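# Stand the cat litter pouch upright with its clip

## Task

Set the cat litter pouch upright near the centre of the table, one wide face turned toward the arms, not touching or crowding the pan or the scoop. The clip must finish attached to the pouch and holding it tightly. The pan must still be upright at the end. Declare the task finished yourself.

## Robot and tools

Robot: two arms, left_arm and right_arm, each with a parallel two-finger gripper. Calibrated bases in the scene frame: left_arm at (-0.020, +0.243, 0) m with quat_wxyz (1, 0, 0, 0); right_arm at (+0.045, -0.336, 0) m with quat_wxyz (1, 0, 0, +0.012).

Scene frame: origin at table-top height, halfway between the nominal arm bases. +x runs out over the table, +z is up, and left_arm sits on the +y side (arm names do not match image left and right). Gripper frame: fingers extend along its +z and close along its y. end_effector_position is the point between the finger pads, about 1 cm short of the tips. Printed positions can be off, more so at long reach, and friction or weight can leave a hand about 1 cm from its command in free air, so that gap alone does not mean contact.

The row: every moving command uses a row of 16 numbers, all arms in one list: left_arm x, y, z, qw, qx, qy, qz, opening, then right_arm in that same order. x, y, z are an absolute target for end_effector_position in metres; qw..qz an absolute unit quaternion (w first) for end_effector_quat_wxyz; both are in the scene frame, so together they form a pose. Opening runs from -1 (closed) to +1 (fully open, 0.094 m). Always fill both arms. To keep an arm still, resend the pose from the last result taken when it came to rest, every call, with its intended opening. To keep an orientation, repeat the same quaternion rather than copying the drifted reading. A 0 in an opening slot is a real command, so resend the current value to leave a gripper alone.

execute_actions(actions, cameras): actions is a list of actions; each action is a list of 1 to 15 rows, each row lasting 1/30 s, with the last row held to fill 15 steps. An empty list only reports state. Each target must be within 0.6 m of that gripper's position at the start of the action along each of its own axes, or the action is rejected for both arms; a malformed action, or a first action failing that check against the last reported state, rejects the whole call. The controller also clips each step to 100 mm and 20 degrees from the measured pose, so one action may fall short; the result's Hand target shows where each arm was actually sent, and the remainder must be commanded next.

move(target, speed, blend, opening_speed, blocking, cameras): drives each gripper in a straight line from its Hand target to the row given (one 16-number row, or up to 15 rows differing only in poses, sharing at most 10 s). No 0.6 m limit here. speed is m/s per path, 0.002 to 0.5 (default 0.25), turning at up to twice that in rad/s; one value or one per target. blend (m) rounds corners at intermediate targets; 0 stops at each. opening_speed (0.2 or more, scale units per second) ramps the fingers; otherwise the opening is sent at once. blocking=false returns after about 0.5 s while motion continues; execute_actions is then refused until a wait or stop. A new move replaces a running one. Paths ignore obstacles and the other arm; faster moves stray more and hit harder. The result adds a move: line: done (within 10 mm and 2 degrees, at rest), off_target, moving, held (a step withheld or the clearance check stopped everything) or fault, plus limits such as paced (clipped) or held. done does not rule out contact.

wait(seconds, cameras): 0 to 10 s; arms hold their last command and a running move continues. stop(): brakes a running move; fast moves need room. zoom_image(camera, region): camera is cam_high or cam_low; region [x0, y0, x1, y1] in pixels from the top-left of the latest full image, up to 504 by 504. Both cameras are 896x504. read_manual(section): only licence texts, no motion. finished_scene(scene, chance_done): scene is the current scene number, chance_done your 1 to 99 percent estimate; irreversible, and the goal must hold without the robot.

cameras argument: omitted, null or ["all"] gives every camera, [] none; an unknown name invalidates the call.

Result lines: positions and quaternions of each gripper, Hand target, Tool commands, Joint positions (last value per arm is finger opening in metres), grip_measured (opening on the -1..1 scale, reading up to about 1.6 mm wide when empty, and about 3 mm under the part width when squeezing hard), Joint torques (includes gravity; joints 1 to 3 wrap at ±28 N m), "pose unreachable" when the clearance check withheld a command, MOTOR HOT near 75 °C and OVER-TEMPERATURE FAULT at 90 °C, which folds that arm for good.

Gripping: fingers head toward the number you give. Just under the first-touch reading is a light hold; about 0.11 below it the grip is at full force (roughly 50 to 62 N per pad). Soft objects get crushed the lower you go. Release by commanding well above grip_measured.

Avoid: dropping things or knocking anything off the table (that fails the task), toppling the pan, fast impacts or hard presses, letting go of moving items, and arm-to-arm collisions (the clearance check does not protect grippers or wrist cameras from each other). Long holds, stretched arms and pushing toward unreachable poses heat motors. Objects may be nudged now and then by outside disturbances.

Each tool is called after ">>>" by a JSON object that holds its "method" and its "body", one argument or row to a line.

## Session

I'll start by looking at the scene.

>>> {"method": "execute_actions", "body": {
  "actions": []
}}

Scene clock: 0.00 s.
left_arm: end_effector_position=(+0.1670, +0.4592, +0.1695) grip_measured=+1.000 end_effector_quat_wxyz=(-0.234, +0.685, -0.486, -0.490) | right_arm: end_effector_position=(+0.1396, -0.1550, +0.1164) grip_measured=+1.000 end_effector_quat_wxyz=(+0.373, -0.231, +0.889, +0.133)
Joint positions: left_arm=[0.27 1.752 1.216 -1.516 -1.089 -1.931 0.094] | right_arm=[1.654 0.743 0.521 -0.887 0.697 1 0.094]
Joint velocities: left_arm=[-0.007 -0.017 0.012 0.022 -0.037 -0.066 0] | right_arm=[0.007 -0.022 -0.007 0.022 0.007 0.007 0]
Joint torques (N m): no reading
Motor temperatures (°C): left_arm=[30 33 35 31 29 30 28] | right_arm=[27 36 33 30 26 27 28]
Heat: left arm: 35 °C; right arm: 36 °C.
Hand target: left_arm +0.1682, +0.4608, +0.1738; -0.242, +0.684, -0.483, -0.490 | right_arm +0.1417, -0.1559, +0.1200; +0.380, -0.228, +0.887, +0.132
Tool commands: left_gripper/opening=+1.0 right_gripper/opening=+1.0

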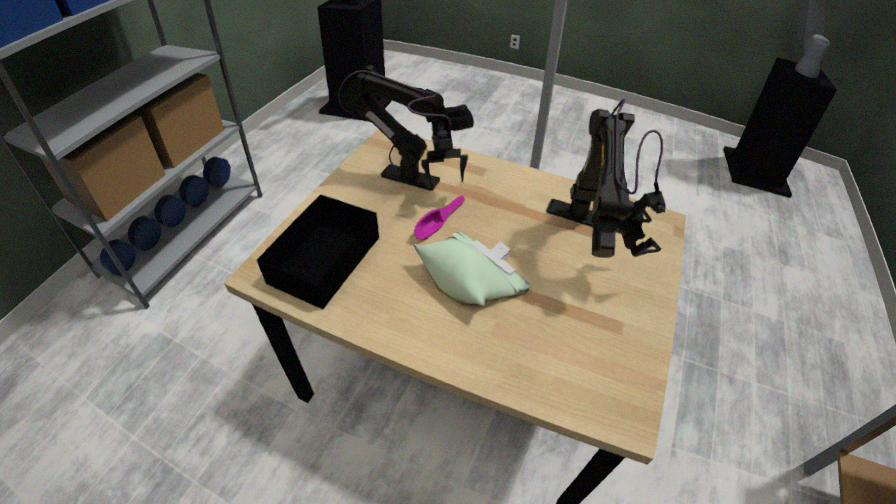

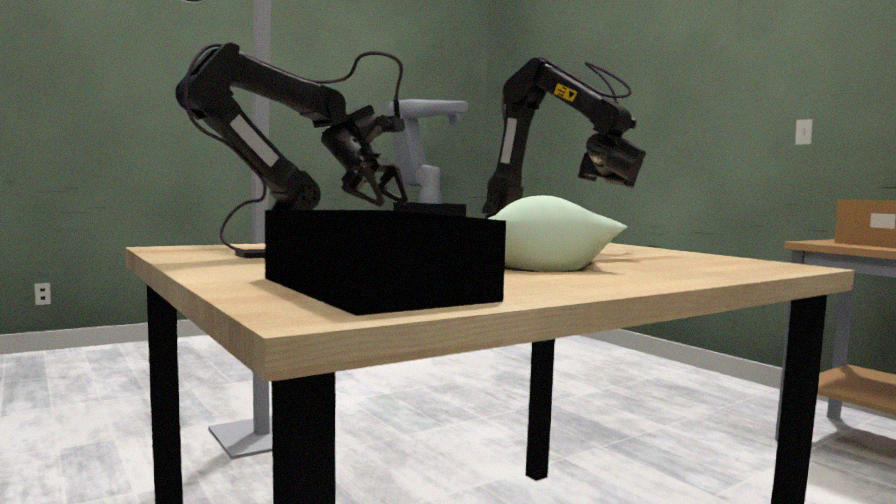

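>>> {"method": "zoom_image", "body": {
  "camera": "cam_high",
  "region": [380, 180, 580, 330]
}}

>>> {"method": "zoom_image", "body": {
  "camera": "cam_low",
  "region": [440, 160, 660, 300]
}}

>>> {"method": "zoom_image", "body": {
  "camera": "cam_high",
  "region": [220, 120, 720, 470]
}}

Scaled by 2.520.

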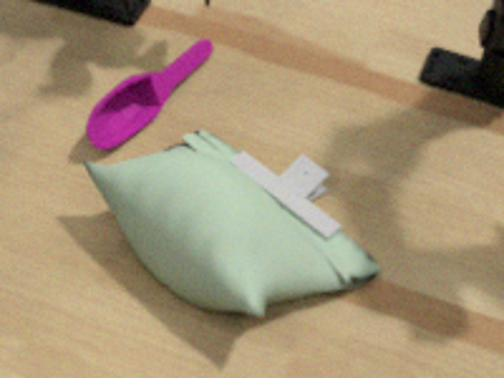

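Scaled by 2.291.

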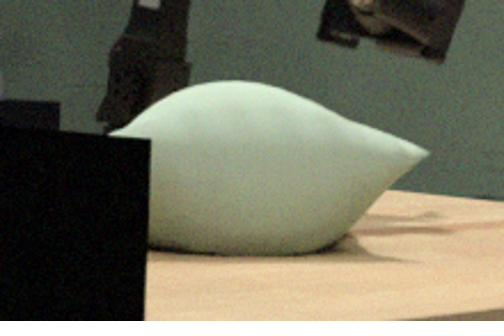

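Scaled by 1.008.

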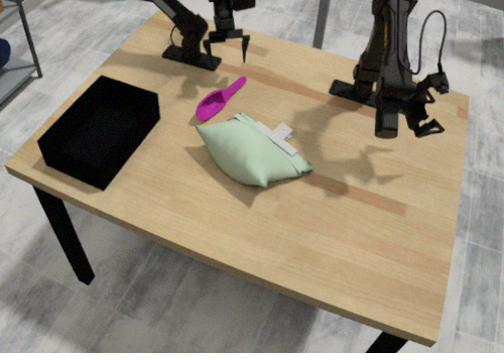

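>>> {"method": "zoom_image", "body": {
  "camera": "cam_high",
  "region": [540, 90, 700, 270]
}}

>>> {"method": "zoom_image", "body": {
  "camera": "cam_high",
  "region": [330, 60, 490, 240]
}}

>>> {"method": "zoom_image", "body": {
  "camera": "cam_high",
  "region": [450, 220, 540, 310]
}}

Scaled by 2.800.

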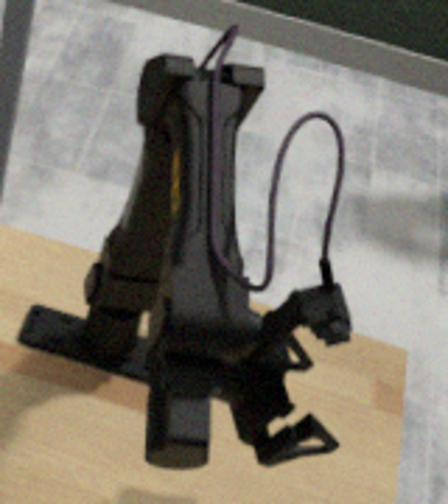

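Scaled by 2.800.

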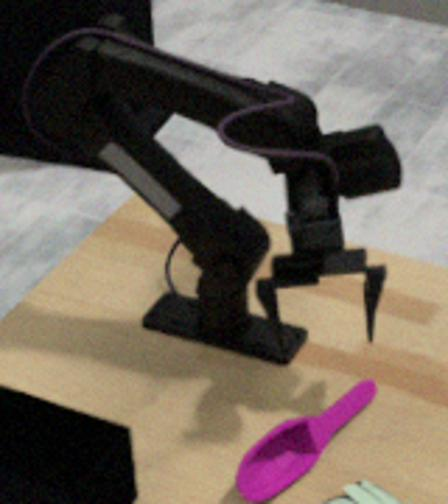

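Scaled by 5.600.

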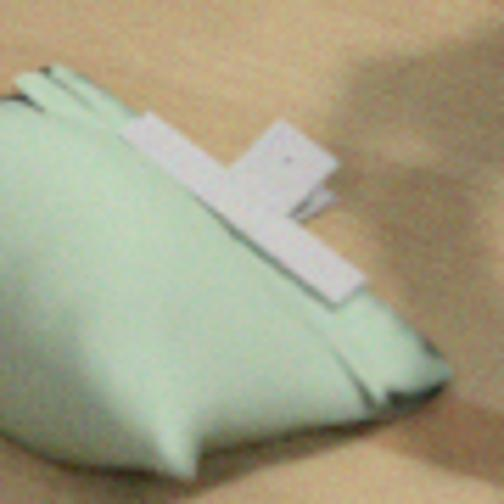

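>>> {"method": "zoom_image", "body": {
  "camera": "cam_high",
  "region": [470, 230, 520, 280]
}}

>>> {"method": "zoom_image", "body": {
  "camera": "cam_high",
  "region": [405, 225, 475, 295]
}}

>>> {"method": "zoom_image", "body": {
  "camera": "cam_low",
  "region": [470, 180, 640, 290]
}}

Scaled by 10.080.

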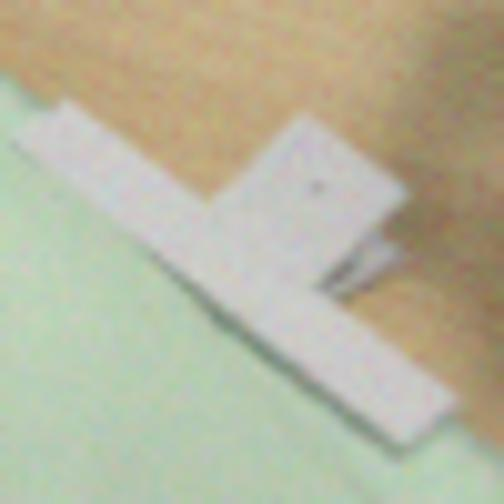

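Scaled by 7.200.

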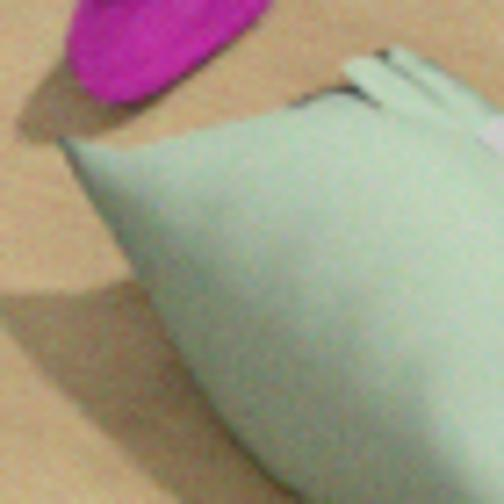

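Scaled by 2.965.

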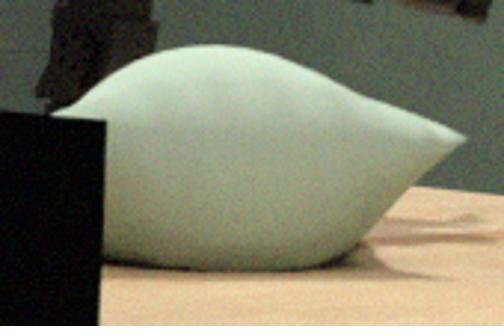

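>>> {"method": "zoom_image", "body": {
  "camera": "cam_low",
  "region": [100, 160, 520, 400]
}}

>>> {"method": "zoom_image", "body": {
  "camera": "cam_low",
  "region": [420, 40, 880, 320]
}}

Scaled by 1.200.

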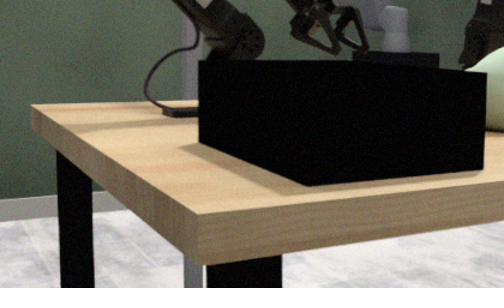

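Scaled by 1.096.

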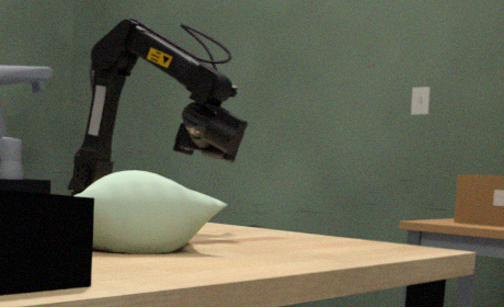

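>>> {"method": "move", "body": {
  "target": [
    [0.28, 0.22, 0.25, 0.3769, 0.1604, 0.9098, -0.0664, 0.1, 0.1396, -0.1550, 0.1164, 0.373, -0.231, 0.889, 0.133, 1.0],
    [0.29, 0.11, 0.16, 0.3534, 0.7579, 0.4969, 0.2317, 0.1, 0.1396, -0.1550, 0.1164, 0.373, -0.231, 0.889, 0.133, 1.0]
  ],
  "speed": 0.4
}}

Scene clock: 21.03 s.
left_arm: end_effector_position=(+0.2883, +0.1095, +0.1630) grip_measured=+0.102 end_effector_quat_wxyz=(+0.352, +0.763, +0.495, +0.223) | right_arm: end_effector_position=(+0.1384, -0.1547, +0.1155) grip_measured=+1.000 end_effector_quat_wxyz=(+0.369, -0.232, +0.890, +0.134)
Joint positions: left_arm=[-0.397 1.085 0.739 -0.367 0.026 1.582 0.052] | right_arm=[1.654 0.743 0.521 -0.887 0.689 1 0.094]
Joint velocities: left_arm=[-0.012 -0.002 0.007 0.081 0.022 -0.007 0.001] | right_arm=[0.002 -0.017 -0.002 -0.051 -0.066 0.022 0]
Joint torques (N m): left_arm=[-0.2 -2.15 6.45 1.79 -0.03 0] | right_arm=[-0.01 0.18 6.72 0.93 0.33 -0.08]
Motor temperatures (°C): left_arm=[30 34 37 31 29 30 28] | right_arm=[27 35 36 31 26 27 28]
Heat: left arm: 37 °C; right arm: 36 °C.
Hand target: left_arm +0.2865, +0.1094, +0.1571; +0.348, +0.765, +0.495, +0.220 | right_arm +0.1396, -0.1550, +0.1164; +0.373, -0.231, +0.889, +0.133
Off the commanded pose: left_arm 0.004 m, 1 deg | right_arm 0.001 m, 0 deg.
move: done

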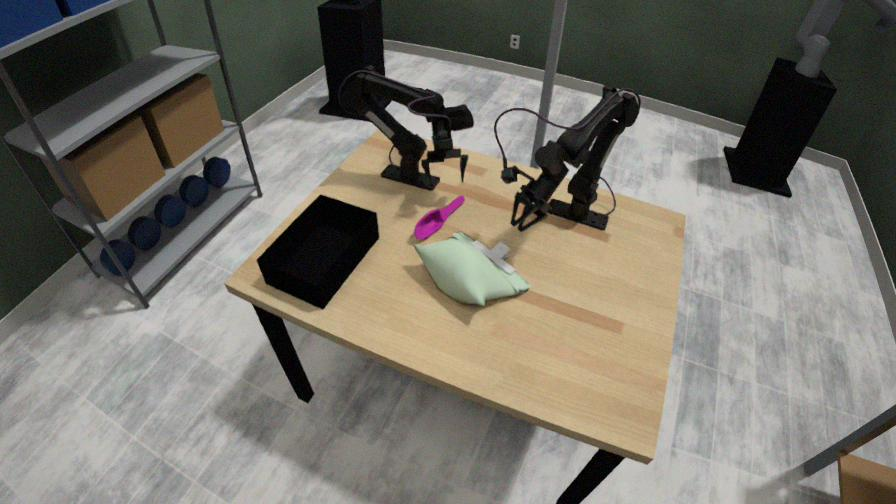

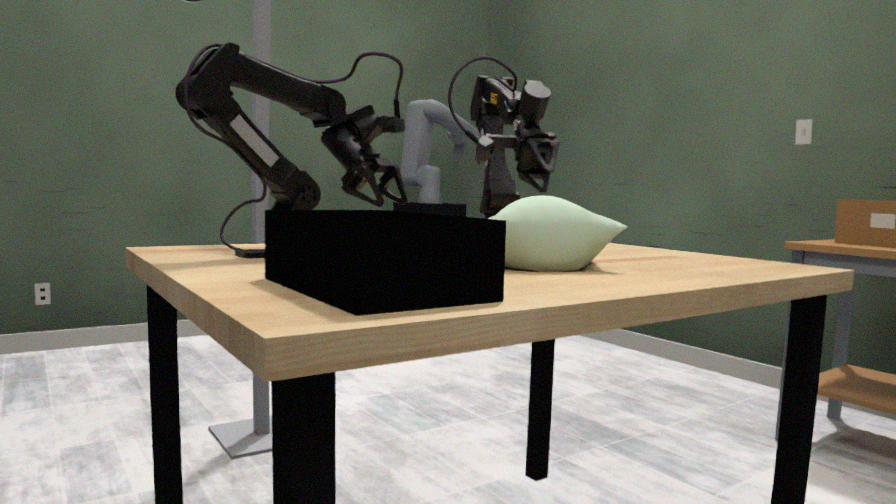

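>>> {"method": "zoom_image", "body": {
  "camera": "cam_high",
  "region": [440, 130, 620, 310]
}}

>>> {"method": "zoom_image", "body": {
  "camera": "cam_low",
  "region": [440, 60, 660, 280]
}}

Scaled by 2.800.

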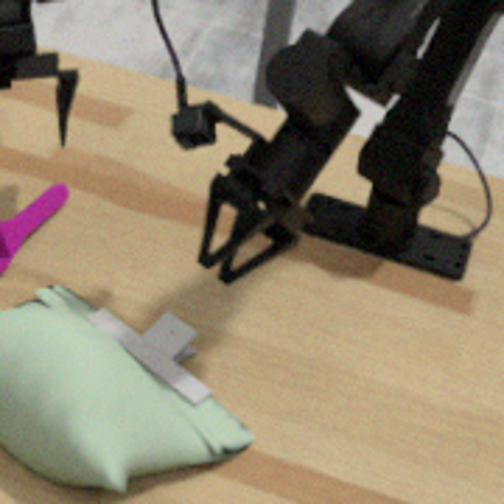

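Scaled by 2.291.

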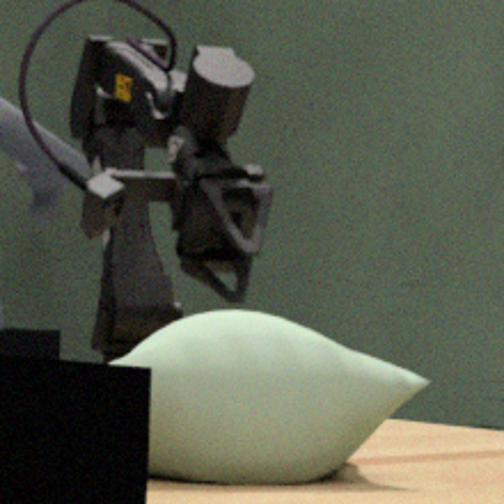

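>>> {"method": "zoom_image", "body": {
  "camera": "cam_high",
  "region": [210, 230, 330, 330]
}}

>>> {"method": "zoom_image", "body": {
  "camera": "cam_high",
  "region": [580, 380, 700, 480]
}}

>>> {"method": "zoom_image", "body": {
  "camera": "cam_high",
  "region": [600, 150, 720, 250]
}}

>>> {"method": "zoom_image", "body": {
  "camera": "cam_high",
  "region": [330, 100, 450, 200]
}}

Scaled by 4.200.

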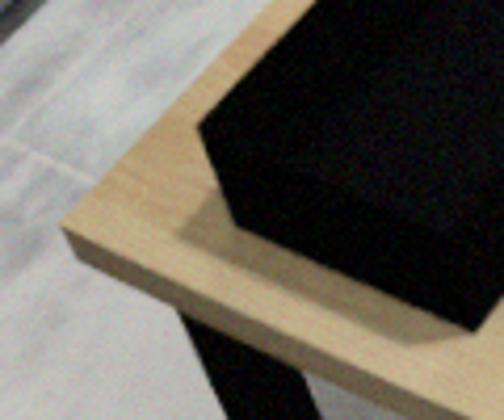

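Scaled by 4.200.

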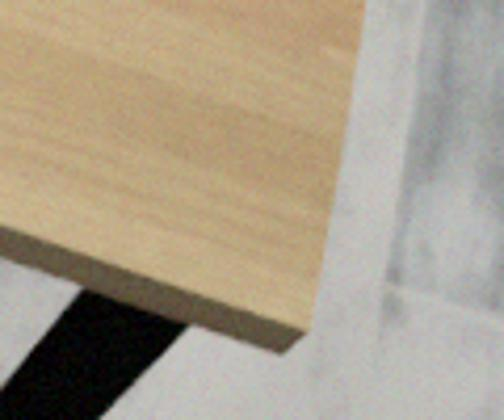

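Scaled by 4.200.

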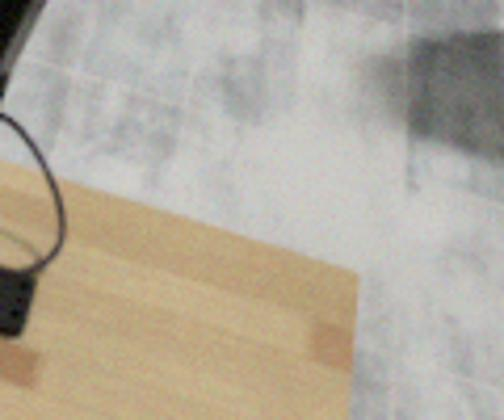

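Scaled by 4.200.

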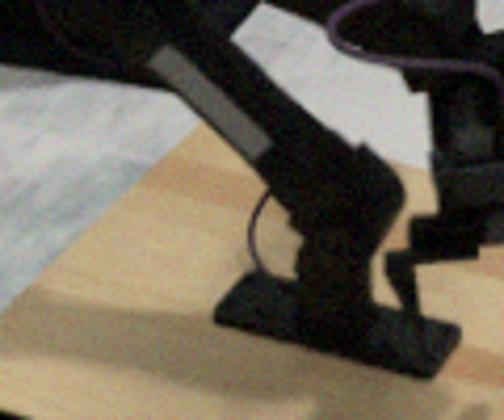

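>>> {"method": "move", "body": {
  "target": [
    [0.3115, 0.1728, 0.13, 0.4532, 0.7113, 0.4532, 0.2887, -0.1, 0.1396, -0.1550, 0.1164, 0.373, -0.231, 0.889, 0.133, 1.0],
    [0.3115, 0.1728, 0.066, 0.4532, 0.7113, 0.4532, 0.2887, -0.1, 0.1396, -0.1550, 0.1164, 0.373, -0.231, 0.889, 0.133, 1.0]
  ],
  "speed": [0.25, 0.12]
}}

>>> {"method": "zoom_image", "body": {
  "camera": "cam_high",
  "region": [450, 180, 600, 330]
}}

>>> {"method": "zoom_image", "body": {
  "camera": "cam_low",
  "region": [480, 80, 680, 280]
}}

Scene clock: 30.50 s.
left_arm: end_effector_position=(+0.3156, +0.1718, +0.0722) grip_measured=-0.098 end_effector_quat_wxyz=(+0.458, +0.710, +0.447, +0.296) | right_arm: end_effector_position=(+0.1384, -0.1547, +0.1155) grip_measured=+1.000 end_effector_quat_wxyz=(+0.369, -0.232, +0.890, +0.134)
Joint positions: left_arm=[-0.016 1.401 0.223 0.725 0.381 1.762 0.042] | right_arm=[1.654 0.743 0.521 -0.887 0.689 1 0.094]
Joint velocities: left_arm=[0.007 0.002 -0.012 -0.007 -0.037 0.037 -0.001] | right_arm=[-0.002 -0.012 0.007 -0.022 -0.007 -0.007 0]
Joint torques (N m): left_arm=[0.51 -2.32 4.74 1.98 0.24 -0.09] | right_arm=[-0.13 -0.03 6.38 0.9 0.42 -0.04]
Motor temperatures (°C): left_arm=[30 33 37 33 29 30 28] | right_arm=[27 35 36 31 26 27 28]
Heat: left arm: 37 °C; right arm: 36 °C.
Hand target: left_arm +0.3116, +0.1718, +0.0663; +0.458, +0.710, +0.452, +0.285 | right_arm +0.1396, -0.1550, +0.1164; +0.373, -0.231, +0.889, +0.133
Off the commanded pose: left_arm 0.008 m, 1 deg | right_arm 0.001 m, 0 deg.
move: done

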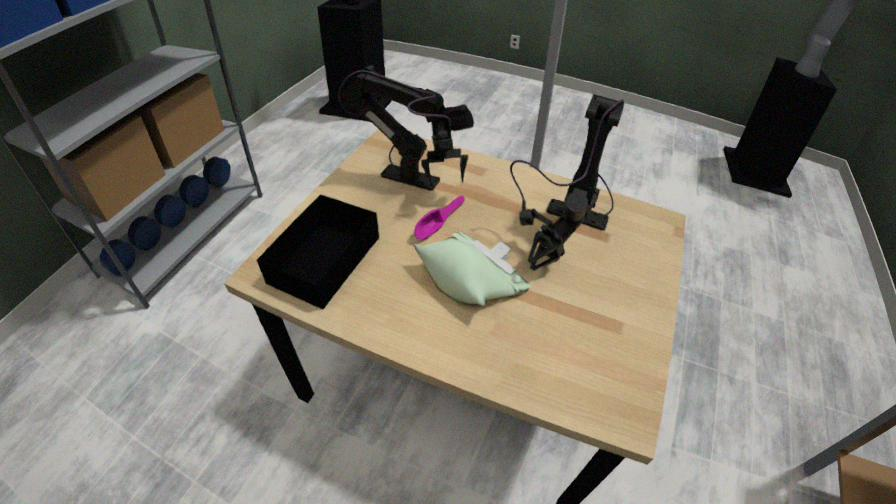

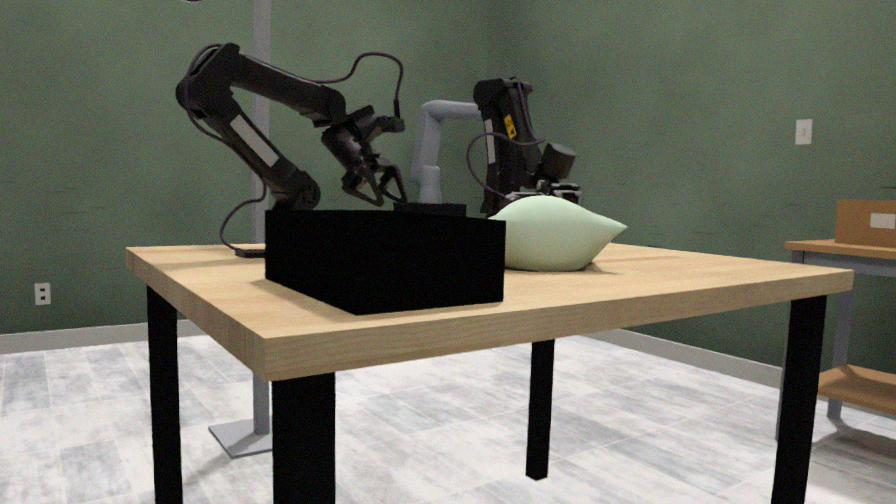

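Scaled by 3.360.

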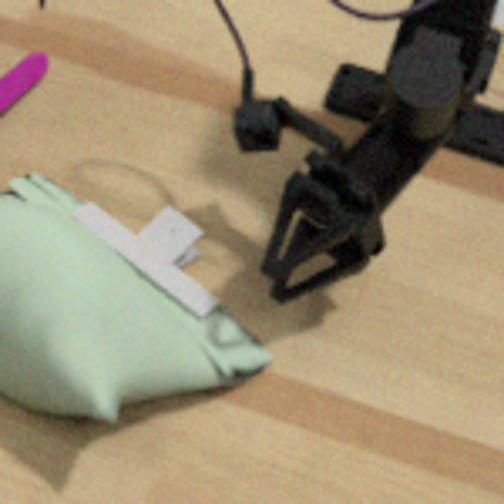

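Scaled by 2.520.

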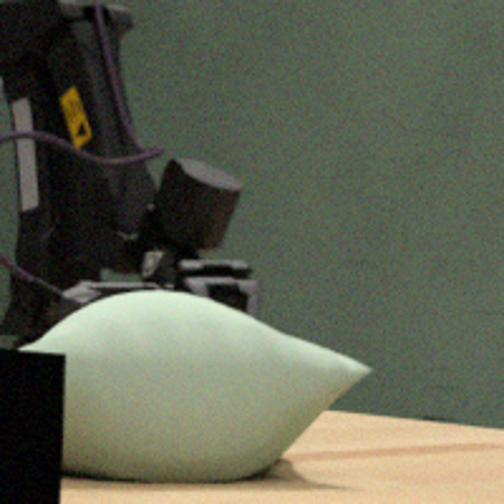

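>>> {"method": "zoom_image", "body": {
  "camera": "cam_high",
  "region": [495, 255, 545, 305]
}}

>>> {"method": "zoom_image", "body": {
  "camera": "cam_high",
  "region": [440, 220, 480, 260]
}}

Scaled by 10.080.

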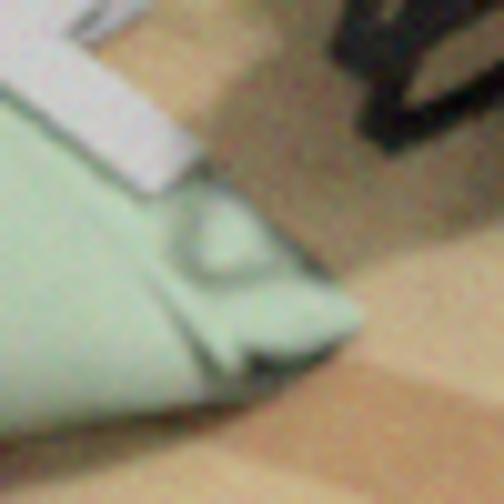

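Scaled by 12.600.

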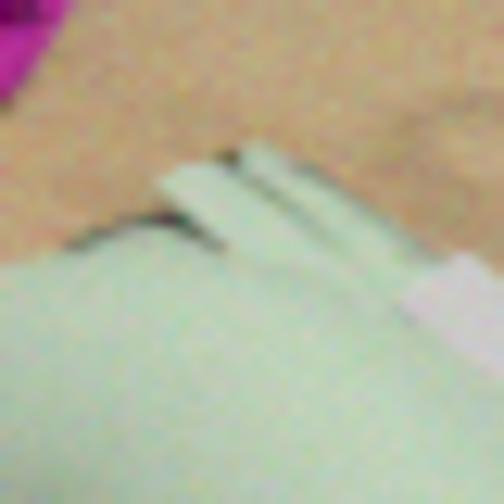

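>>> {"method": "move", "body": {
  "target": [0.3035, 0.1621, 0.034, 0.4491, 0.7049, 0.4630, 0.2950, 0.02, 0.1396, -0.1550, 0.1164, 0.373, -0.231, 0.889, 0.133, 1.0],
  "speed": 0.1
}}

>>> {"method": "zoom_image", "body": {
  "camera": "cam_high",
  "region": [480, 220, 580, 320]
}}

Scene clock: 34.10 s.
left_arm: end_effector_position=(+0.3073, +0.1637, +0.0398) grip_measured=+0.018 end_effector_quat_wxyz=(+0.451, +0.704, +0.456, +0.305) | right_arm: end_effector_position=(+0.1384, -0.1547, +0.1155) grip_measured=+1.000 end_effector_quat_wxyz=(+0.369, -0.232, +0.890, +0.134)
Joint positions: left_arm=[-0.092 1.63 0.136 1.055 0.282 1.721 0.048] | right_arm=[1.654 0.743 0.521 -0.887 0.689 1 0.094]
Joint velocities: left_arm=[0.012 -0.027 0.002 0.007 0.051 0.007 -0.001] | right_arm=[0.002 -0.012 0.022 -0.037 0.037 0.007 0]
Joint torques (N m): left_arm=[-0.54 -2.88 3.14 1.97 0.04 -0.1] | right_arm=[0.08 0.46 6.48 0.94 0.42 -0.06]
Motor temperatures (°C): left_arm=[30 33 37 34 29 30 28] | right_arm=[27 35 37 31 26 27 28]
Heat: left arm: 37 °C; right arm: 37 °C.
Hand target: left_arm +0.3030, +0.1625, +0.0341; +0.448, +0.705, +0.463, +0.296 | right_arm +0.1396, -0.1550, +0.1164; +0.373, -0.231, +0.889, +0.133
Off the commanded pose: left_arm 0.007 m, 1 deg | right_arm 0.001 m, 0 deg.
move: done

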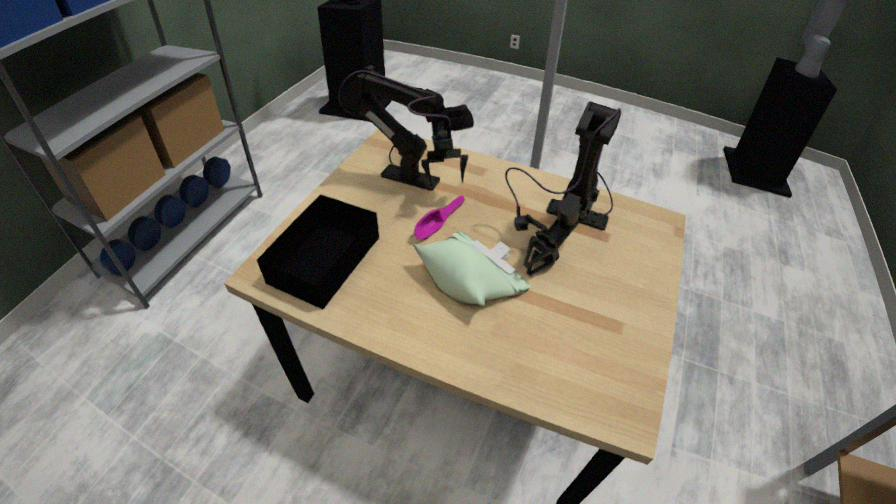

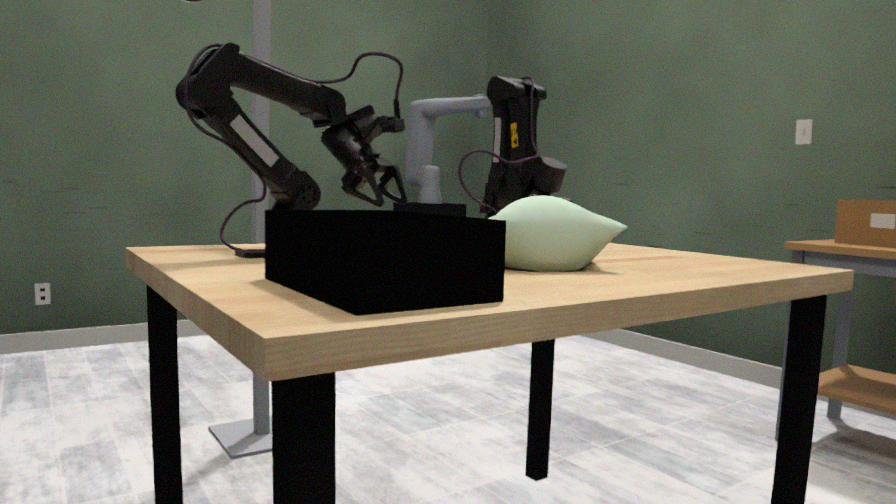

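Scaled by 5.040.

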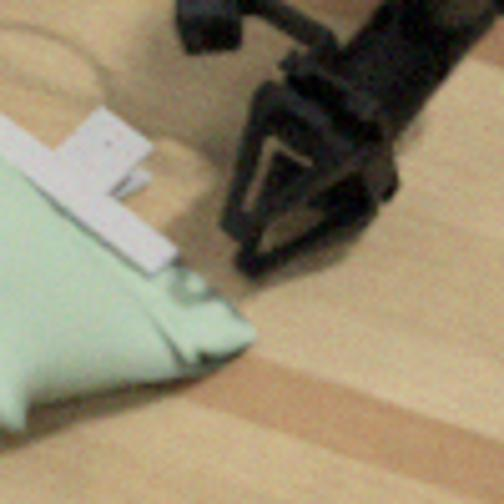

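>>> {"method": "move", "body": {
  "target": [0.331, 0.150, 0.027, 0.4491, 0.7049, 0.4630, 0.2950, 0.02, 0.1396, -0.1550, 0.1164, 0.373, -0.231, 0.889, 0.133, 1.0],
  "speed": 0.06
}}

>>> {"method": "zoom_image", "body": {
  "camera": "cam_high",
  "region": [490, 230, 570, 310]
}}

Scene clock: 35.47 s.
left_arm: end_effector_position=(+0.3277, +0.1520, +0.0274) grip_measured=+0.018 end_effector_quat_wxyz=(+0.446, +0.707, +0.460, +0.298) | right_arm: end_effector_position=(+0.1384, -0.1547, +0.1155) grip_measured=+1.000 end_effector_quat_wxyz=(+0.369, -0.232, +0.890, +0.134)
Joint positions: left_arm=[-0.139 1.771 0.221 1.098 0.241 1.699 0.048] | right_arm=[1.654 0.743 0.521 -0.887 0.689 1 0.094]
Joint velocities: left_arm=[-0.002 0.012 -0.007 0.007 -0.022 -0.007 -0.001] | right_arm=[-0.002 -0.002 0.002 0.066 -0.081 0.022 0]
Joint torques (N m): left_arm=[-0.51 -3.84 4.67 2 0.02 -0.16] | right_arm=[-0.01 0.13 6.5 0.97 0.33 -0.08]
Motor temperatures (°C): left_arm=[30 33 37 34 29 30 28] | right_arm=[27 35 37 31 26 27 28]
Heat: left arm: 37 °C; right arm: 37 °C.
Hand target: left_arm +0.3305, +0.1500, +0.0267; +0.448, +0.705, +0.463, +0.295 | right_arm +0.1396, -0.1550, +0.1164; +0.373, -0.231, +0.889, +0.133
Off the commanded pose: left_arm 0.004 m, 1 deg | right_arm 0.001 m, 0 deg.
move: done

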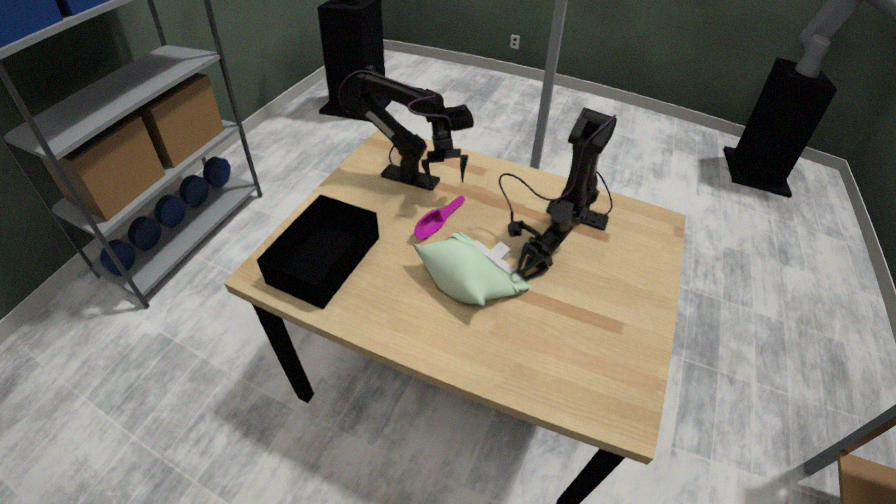

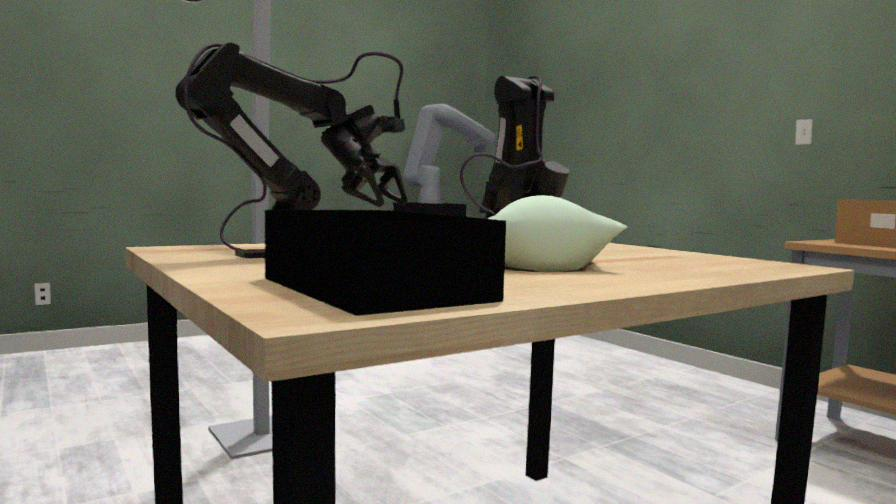

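Scaled by 6.300.

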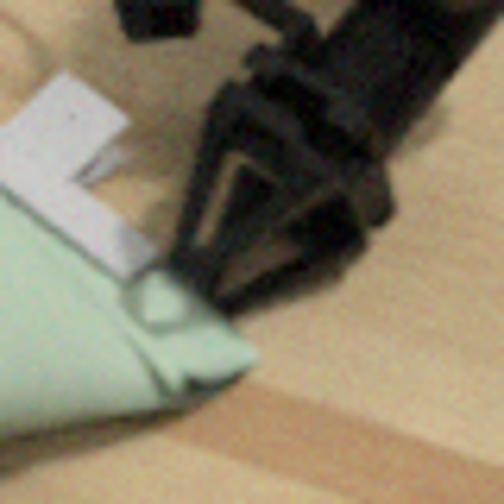

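>>> {"method": "move", "body": {
  "target": [0.3525, 0.1405, 0.031, 0.4491, 0.7049, 0.4630, 0.2950, 0.02, 0.1396, -0.1550, 0.1164, 0.373, -0.231, 0.889, 0.133, 1.0],
  "speed": 0.05
}}

>>> {"method": "zoom_image", "body": {
  "camera": "cam_high",
  "region": [490, 230, 570, 310]
}}

>>> {"method": "zoom_image", "body": {
  "camera": "cam_high",
  "region": [400, 210, 550, 320]
}}

Scene clock: 36.60 s.
left_arm: end_effector_position=(+0.3475, +0.1432, +0.0303) grip_measured=+0.019 end_effector_quat_wxyz=(+0.446, +0.707, +0.460, +0.298) | right_arm: end_effector_position=(+0.1384, -0.1547, +0.1155) grip_measured=+1.000 end_effector_quat_wxyz=(+0.369, -0.232, +0.890, +0.134)
Joint positions: left_arm=[-0.166 1.797 0.306 1.042 0.216 1.687 0.048] | right_arm=[1.654 0.743 0.521 -0.887 0.689 1 0.094]
Joint velocities: left_arm=[-0.002 0.012 -0.002 -0.051 0.037 0.007 0] | right_arm=[0.007 0.002 -0.012 0.022 -0.022 -0.066 0]
Joint torques (N m): left_arm=[-0.55 -4.3 5.61 1.85 0.04 -0.19] | right_arm=[-0.2 0.28 6.32 0.91 0.42 -0.07]
Motor temperatures (°C): left_arm=[30 33 37 34 29 30 28] | right_arm=[27 35 37 31 26 27 28]
Heat: left arm: 37 °C; right arm: 37 °C.
Hand target: left_arm +0.3524, +0.1404, +0.0307; +0.449, +0.705, +0.463, +0.295 | right_arm +0.1396, -0.1550, +0.1164; +0.373, -0.231, +0.889, +0.133
Off the commanded pose: left_arm 0.006 m, 1 deg | right_arm 0.001 m, 0 deg.
move: done

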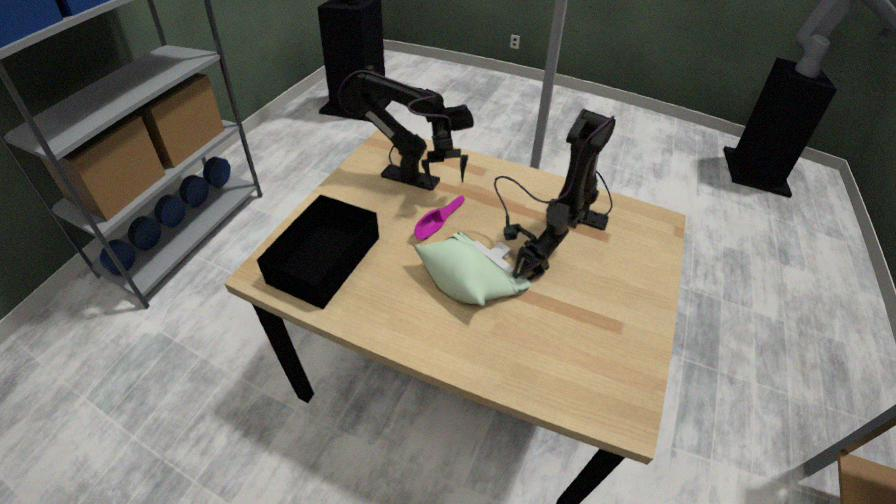

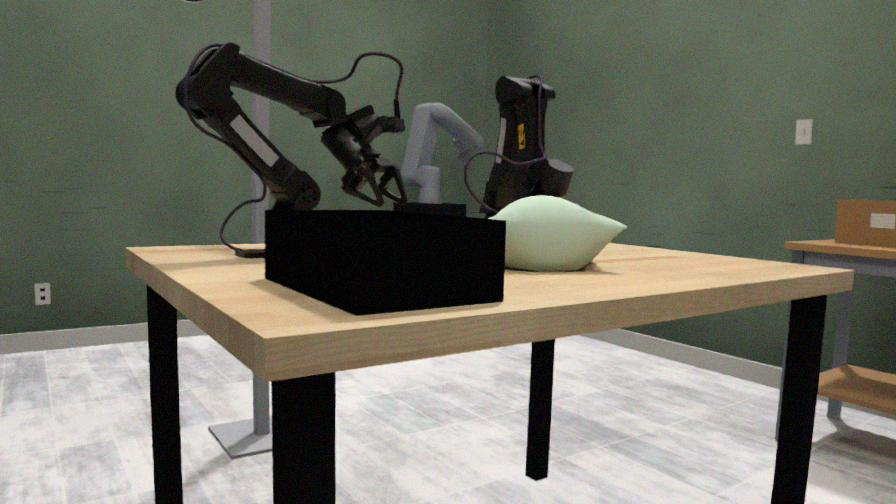

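Scaled by 6.300.

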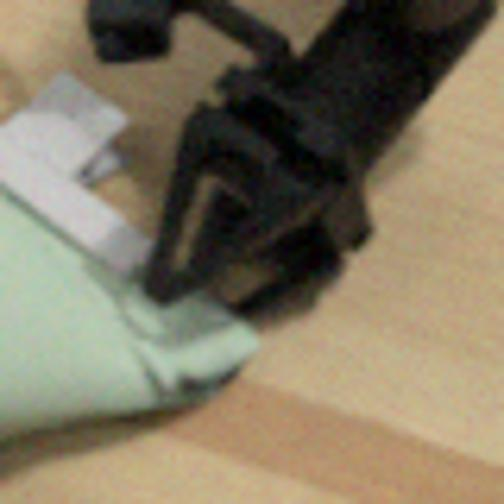

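Scaled by 3.360.

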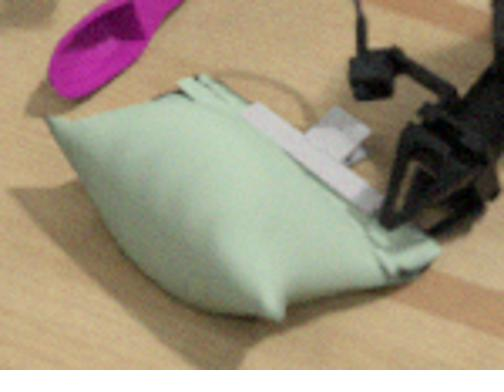

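>>> {"method": "move", "body": {
  "target": [0.3525, 0.1405, 0.055, 0.4491, 0.7049, 0.4630, 0.2950, 0.02, 0.1396, -0.1550, 0.1164, 0.373, -0.231, 0.889, 0.133, 1.0],
  "speed": 0.05
}}

>>> {"method": "zoom_image", "body": {
  "camera": "cam_high",
  "region": [400, 210, 550, 320]
}}

>>> {"method": "zoom_image", "body": {
  "camera": "cam_low",
  "region": [470, 160, 650, 290]
}}

Scene clock: 38.13 s.
left_arm: end_effector_position=(+0.3442, +0.1442, +0.0390) grip_measured=+0.019 end_effector_quat_wxyz=(+0.434, +0.715, +0.469, +0.286) | right_arm: end_effector_position=(+0.1384, -0.1547, +0.1155) grip_measured=+1.000 end_effector_quat_wxyz=(+0.369, -0.232, +0.890, +0.134)
Joint positions: left_arm=[-0.166 1.681 0.324 0.867 0.214 1.686 0.048] | right_arm=[1.654 0.743 0.521 -0.887 0.689 1 0.094]
Joint velocities: left_arm=[0.007 -0.002 -0.017 0.007 -0.095 0.022 0] | right_arm=[0.002 0.002 0.002 0.022 0.007 0.007 0]
Joint torques (N m): left_arm=[-0.42 -7.06 6.68 1.92 0.09 -0.13] | right_arm=[-0.21 0.06 6.52 0.93 0.41 -0.06]
Motor temperatures (°C): left_arm=[30 34 37 34 29 30 28] | right_arm=[27 35 37 31 26 27 28]
Heat: left arm: 37 °C; right arm: 37 °C.
Hand target: left_arm +0.3523, +0.1405, +0.0548; +0.449, +0.705, +0.463, +0.295 | right_arm +0.1396, -0.1550, +0.1164; +0.373, -0.231, +0.889, +0.133
Off the commanded pose: left_arm 0.018 m, 2 deg | right_arm 0.001 m, 0 deg.
move: off_target (left_arm)

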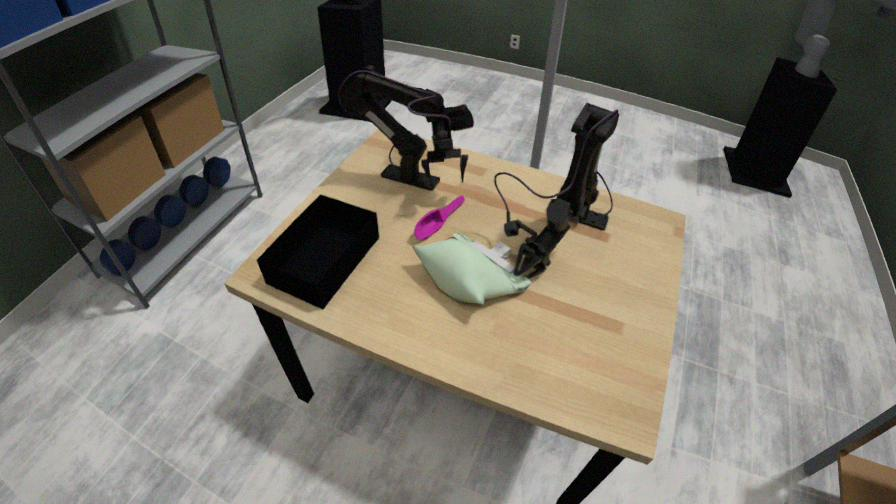

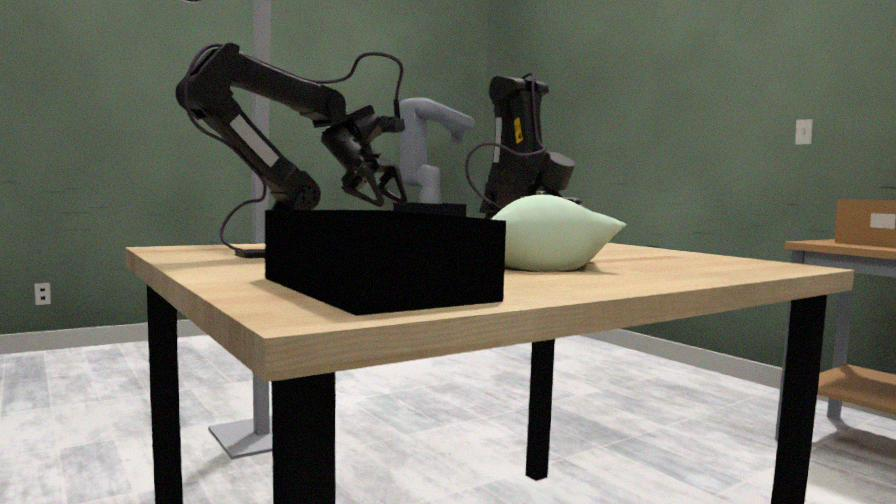

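Scaled by 3.360.

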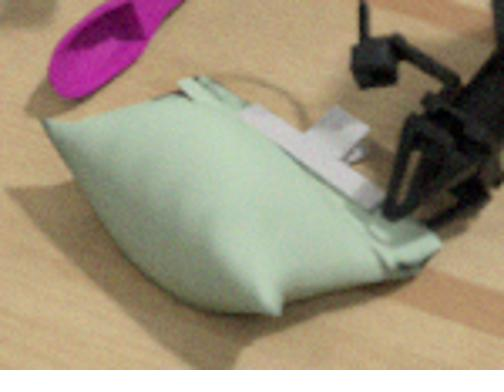

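Scaled by 2.800.

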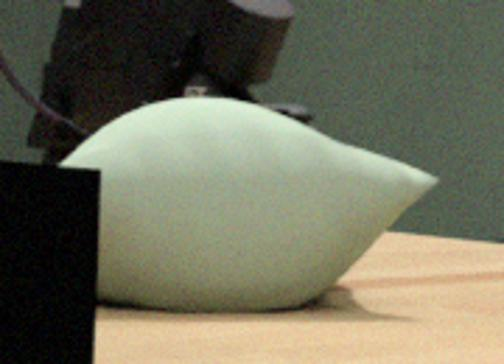

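>>> {"method": "move", "body": {
  "target": [0.3525, 0.1405, 0.08, 0.4491, 0.7049, 0.4630, 0.2950, -0.1, 0.1396, -0.1550, 0.1164, 0.373, -0.231, 0.889, 0.133, 1.0],
  "speed": 0.05
}}

>>> {"method": "zoom_image", "body": {
  "camera": "cam_high",
  "region": [400, 210, 550, 320]
}}

>>> {"method": "zoom_image", "body": {
  "camera": "cam_low",
  "region": [470, 160, 650, 290]
}}

Scene clock: 40.03 s.
left_arm: end_effector_position=(+0.3421, +0.1446, +0.0578) grip_measured=-0.098 end_effector_quat_wxyz=(+0.428, +0.718, +0.473, +0.280) | right_arm: end_effector_position=(+0.1384, -0.1547, +0.1155) grip_measured=+1.000 end_effector_quat_wxyz=(+0.369, -0.232, +0.890, +0.134)
Joint positions: left_arm=[-0.166 1.545 0.354 0.68 0.213 1.685 0.042] | right_arm=[1.654 0.743 0.521 -0.887 0.689 1 0.094]
Joint velocities: left_arm=[-0.012 0.007 -0.017 -0.066 -0.007 0.037 0] | right_arm=[-0.002 0.007 -0.017 0.037 -0.081 0.022 0]
Joint torques (N m): left_arm=[-0.43 -6.6 7.72 2.05 0.11 -0.1] | right_arm=[-0.06 0.16 6.69 0.92 0.38 -0.04]
Motor temperatures (°C): left_arm=[30 34 37 34 29 30 28] | right_arm=[27 35 37 31 26 27 28]
Heat: left arm: 37 °C; right arm: 37 °C.
Hand target: left_arm +0.3524, +0.1405, +0.0798; +0.449, +0.705, +0.463, +0.295 | right_arm +0.1396, -0.1550, +0.1164; +0.373, -0.231, +0.889, +0.133
Off the commanded pose: left_arm 0.025 m, 4 deg | right_arm 0.001 m, 0 deg.
move: off_target (left_arm)

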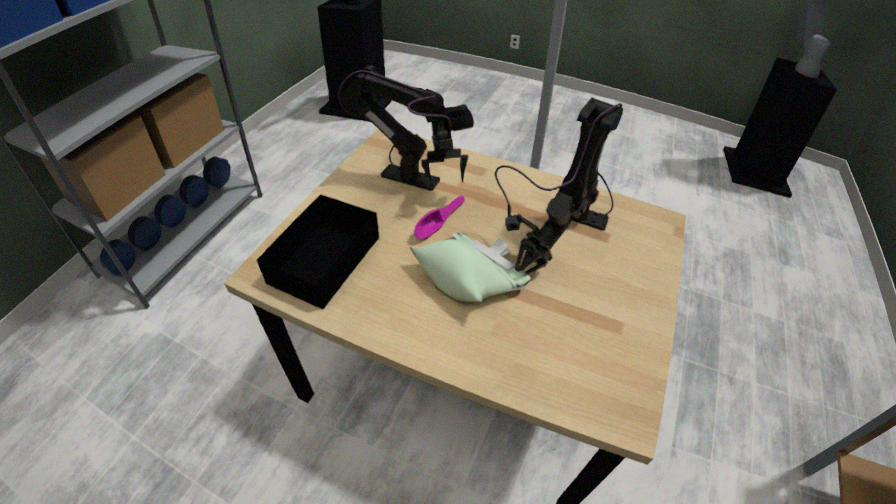

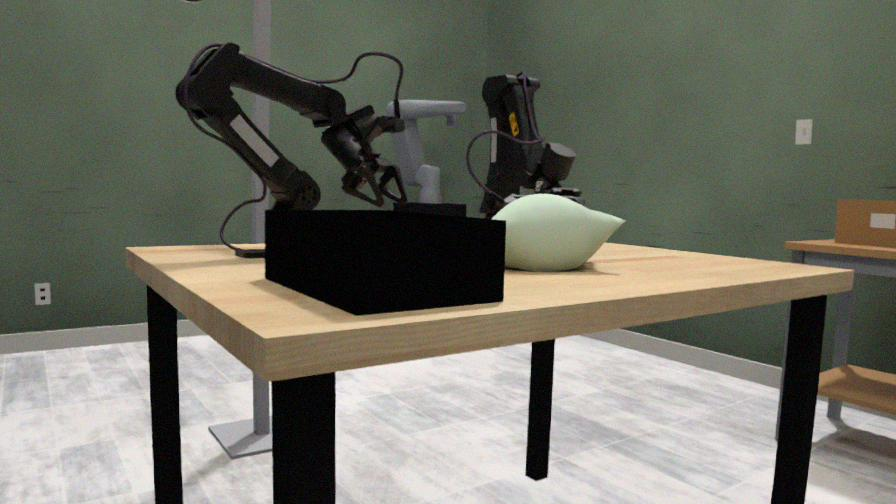

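Scaled by 3.360.

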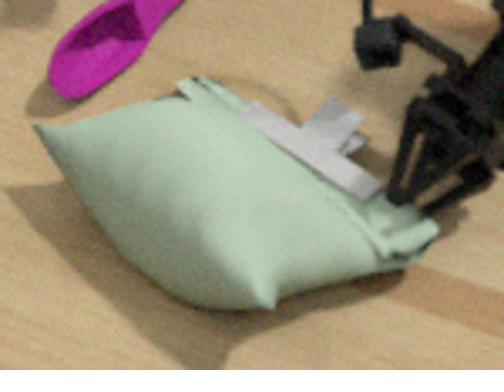

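Scaled by 2.800.

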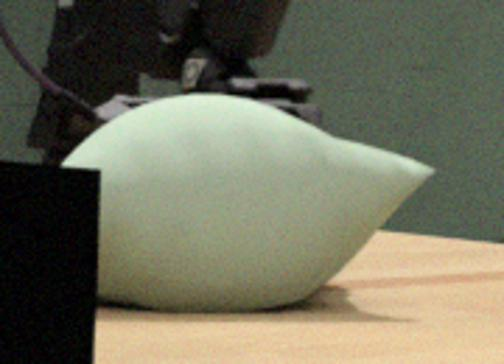

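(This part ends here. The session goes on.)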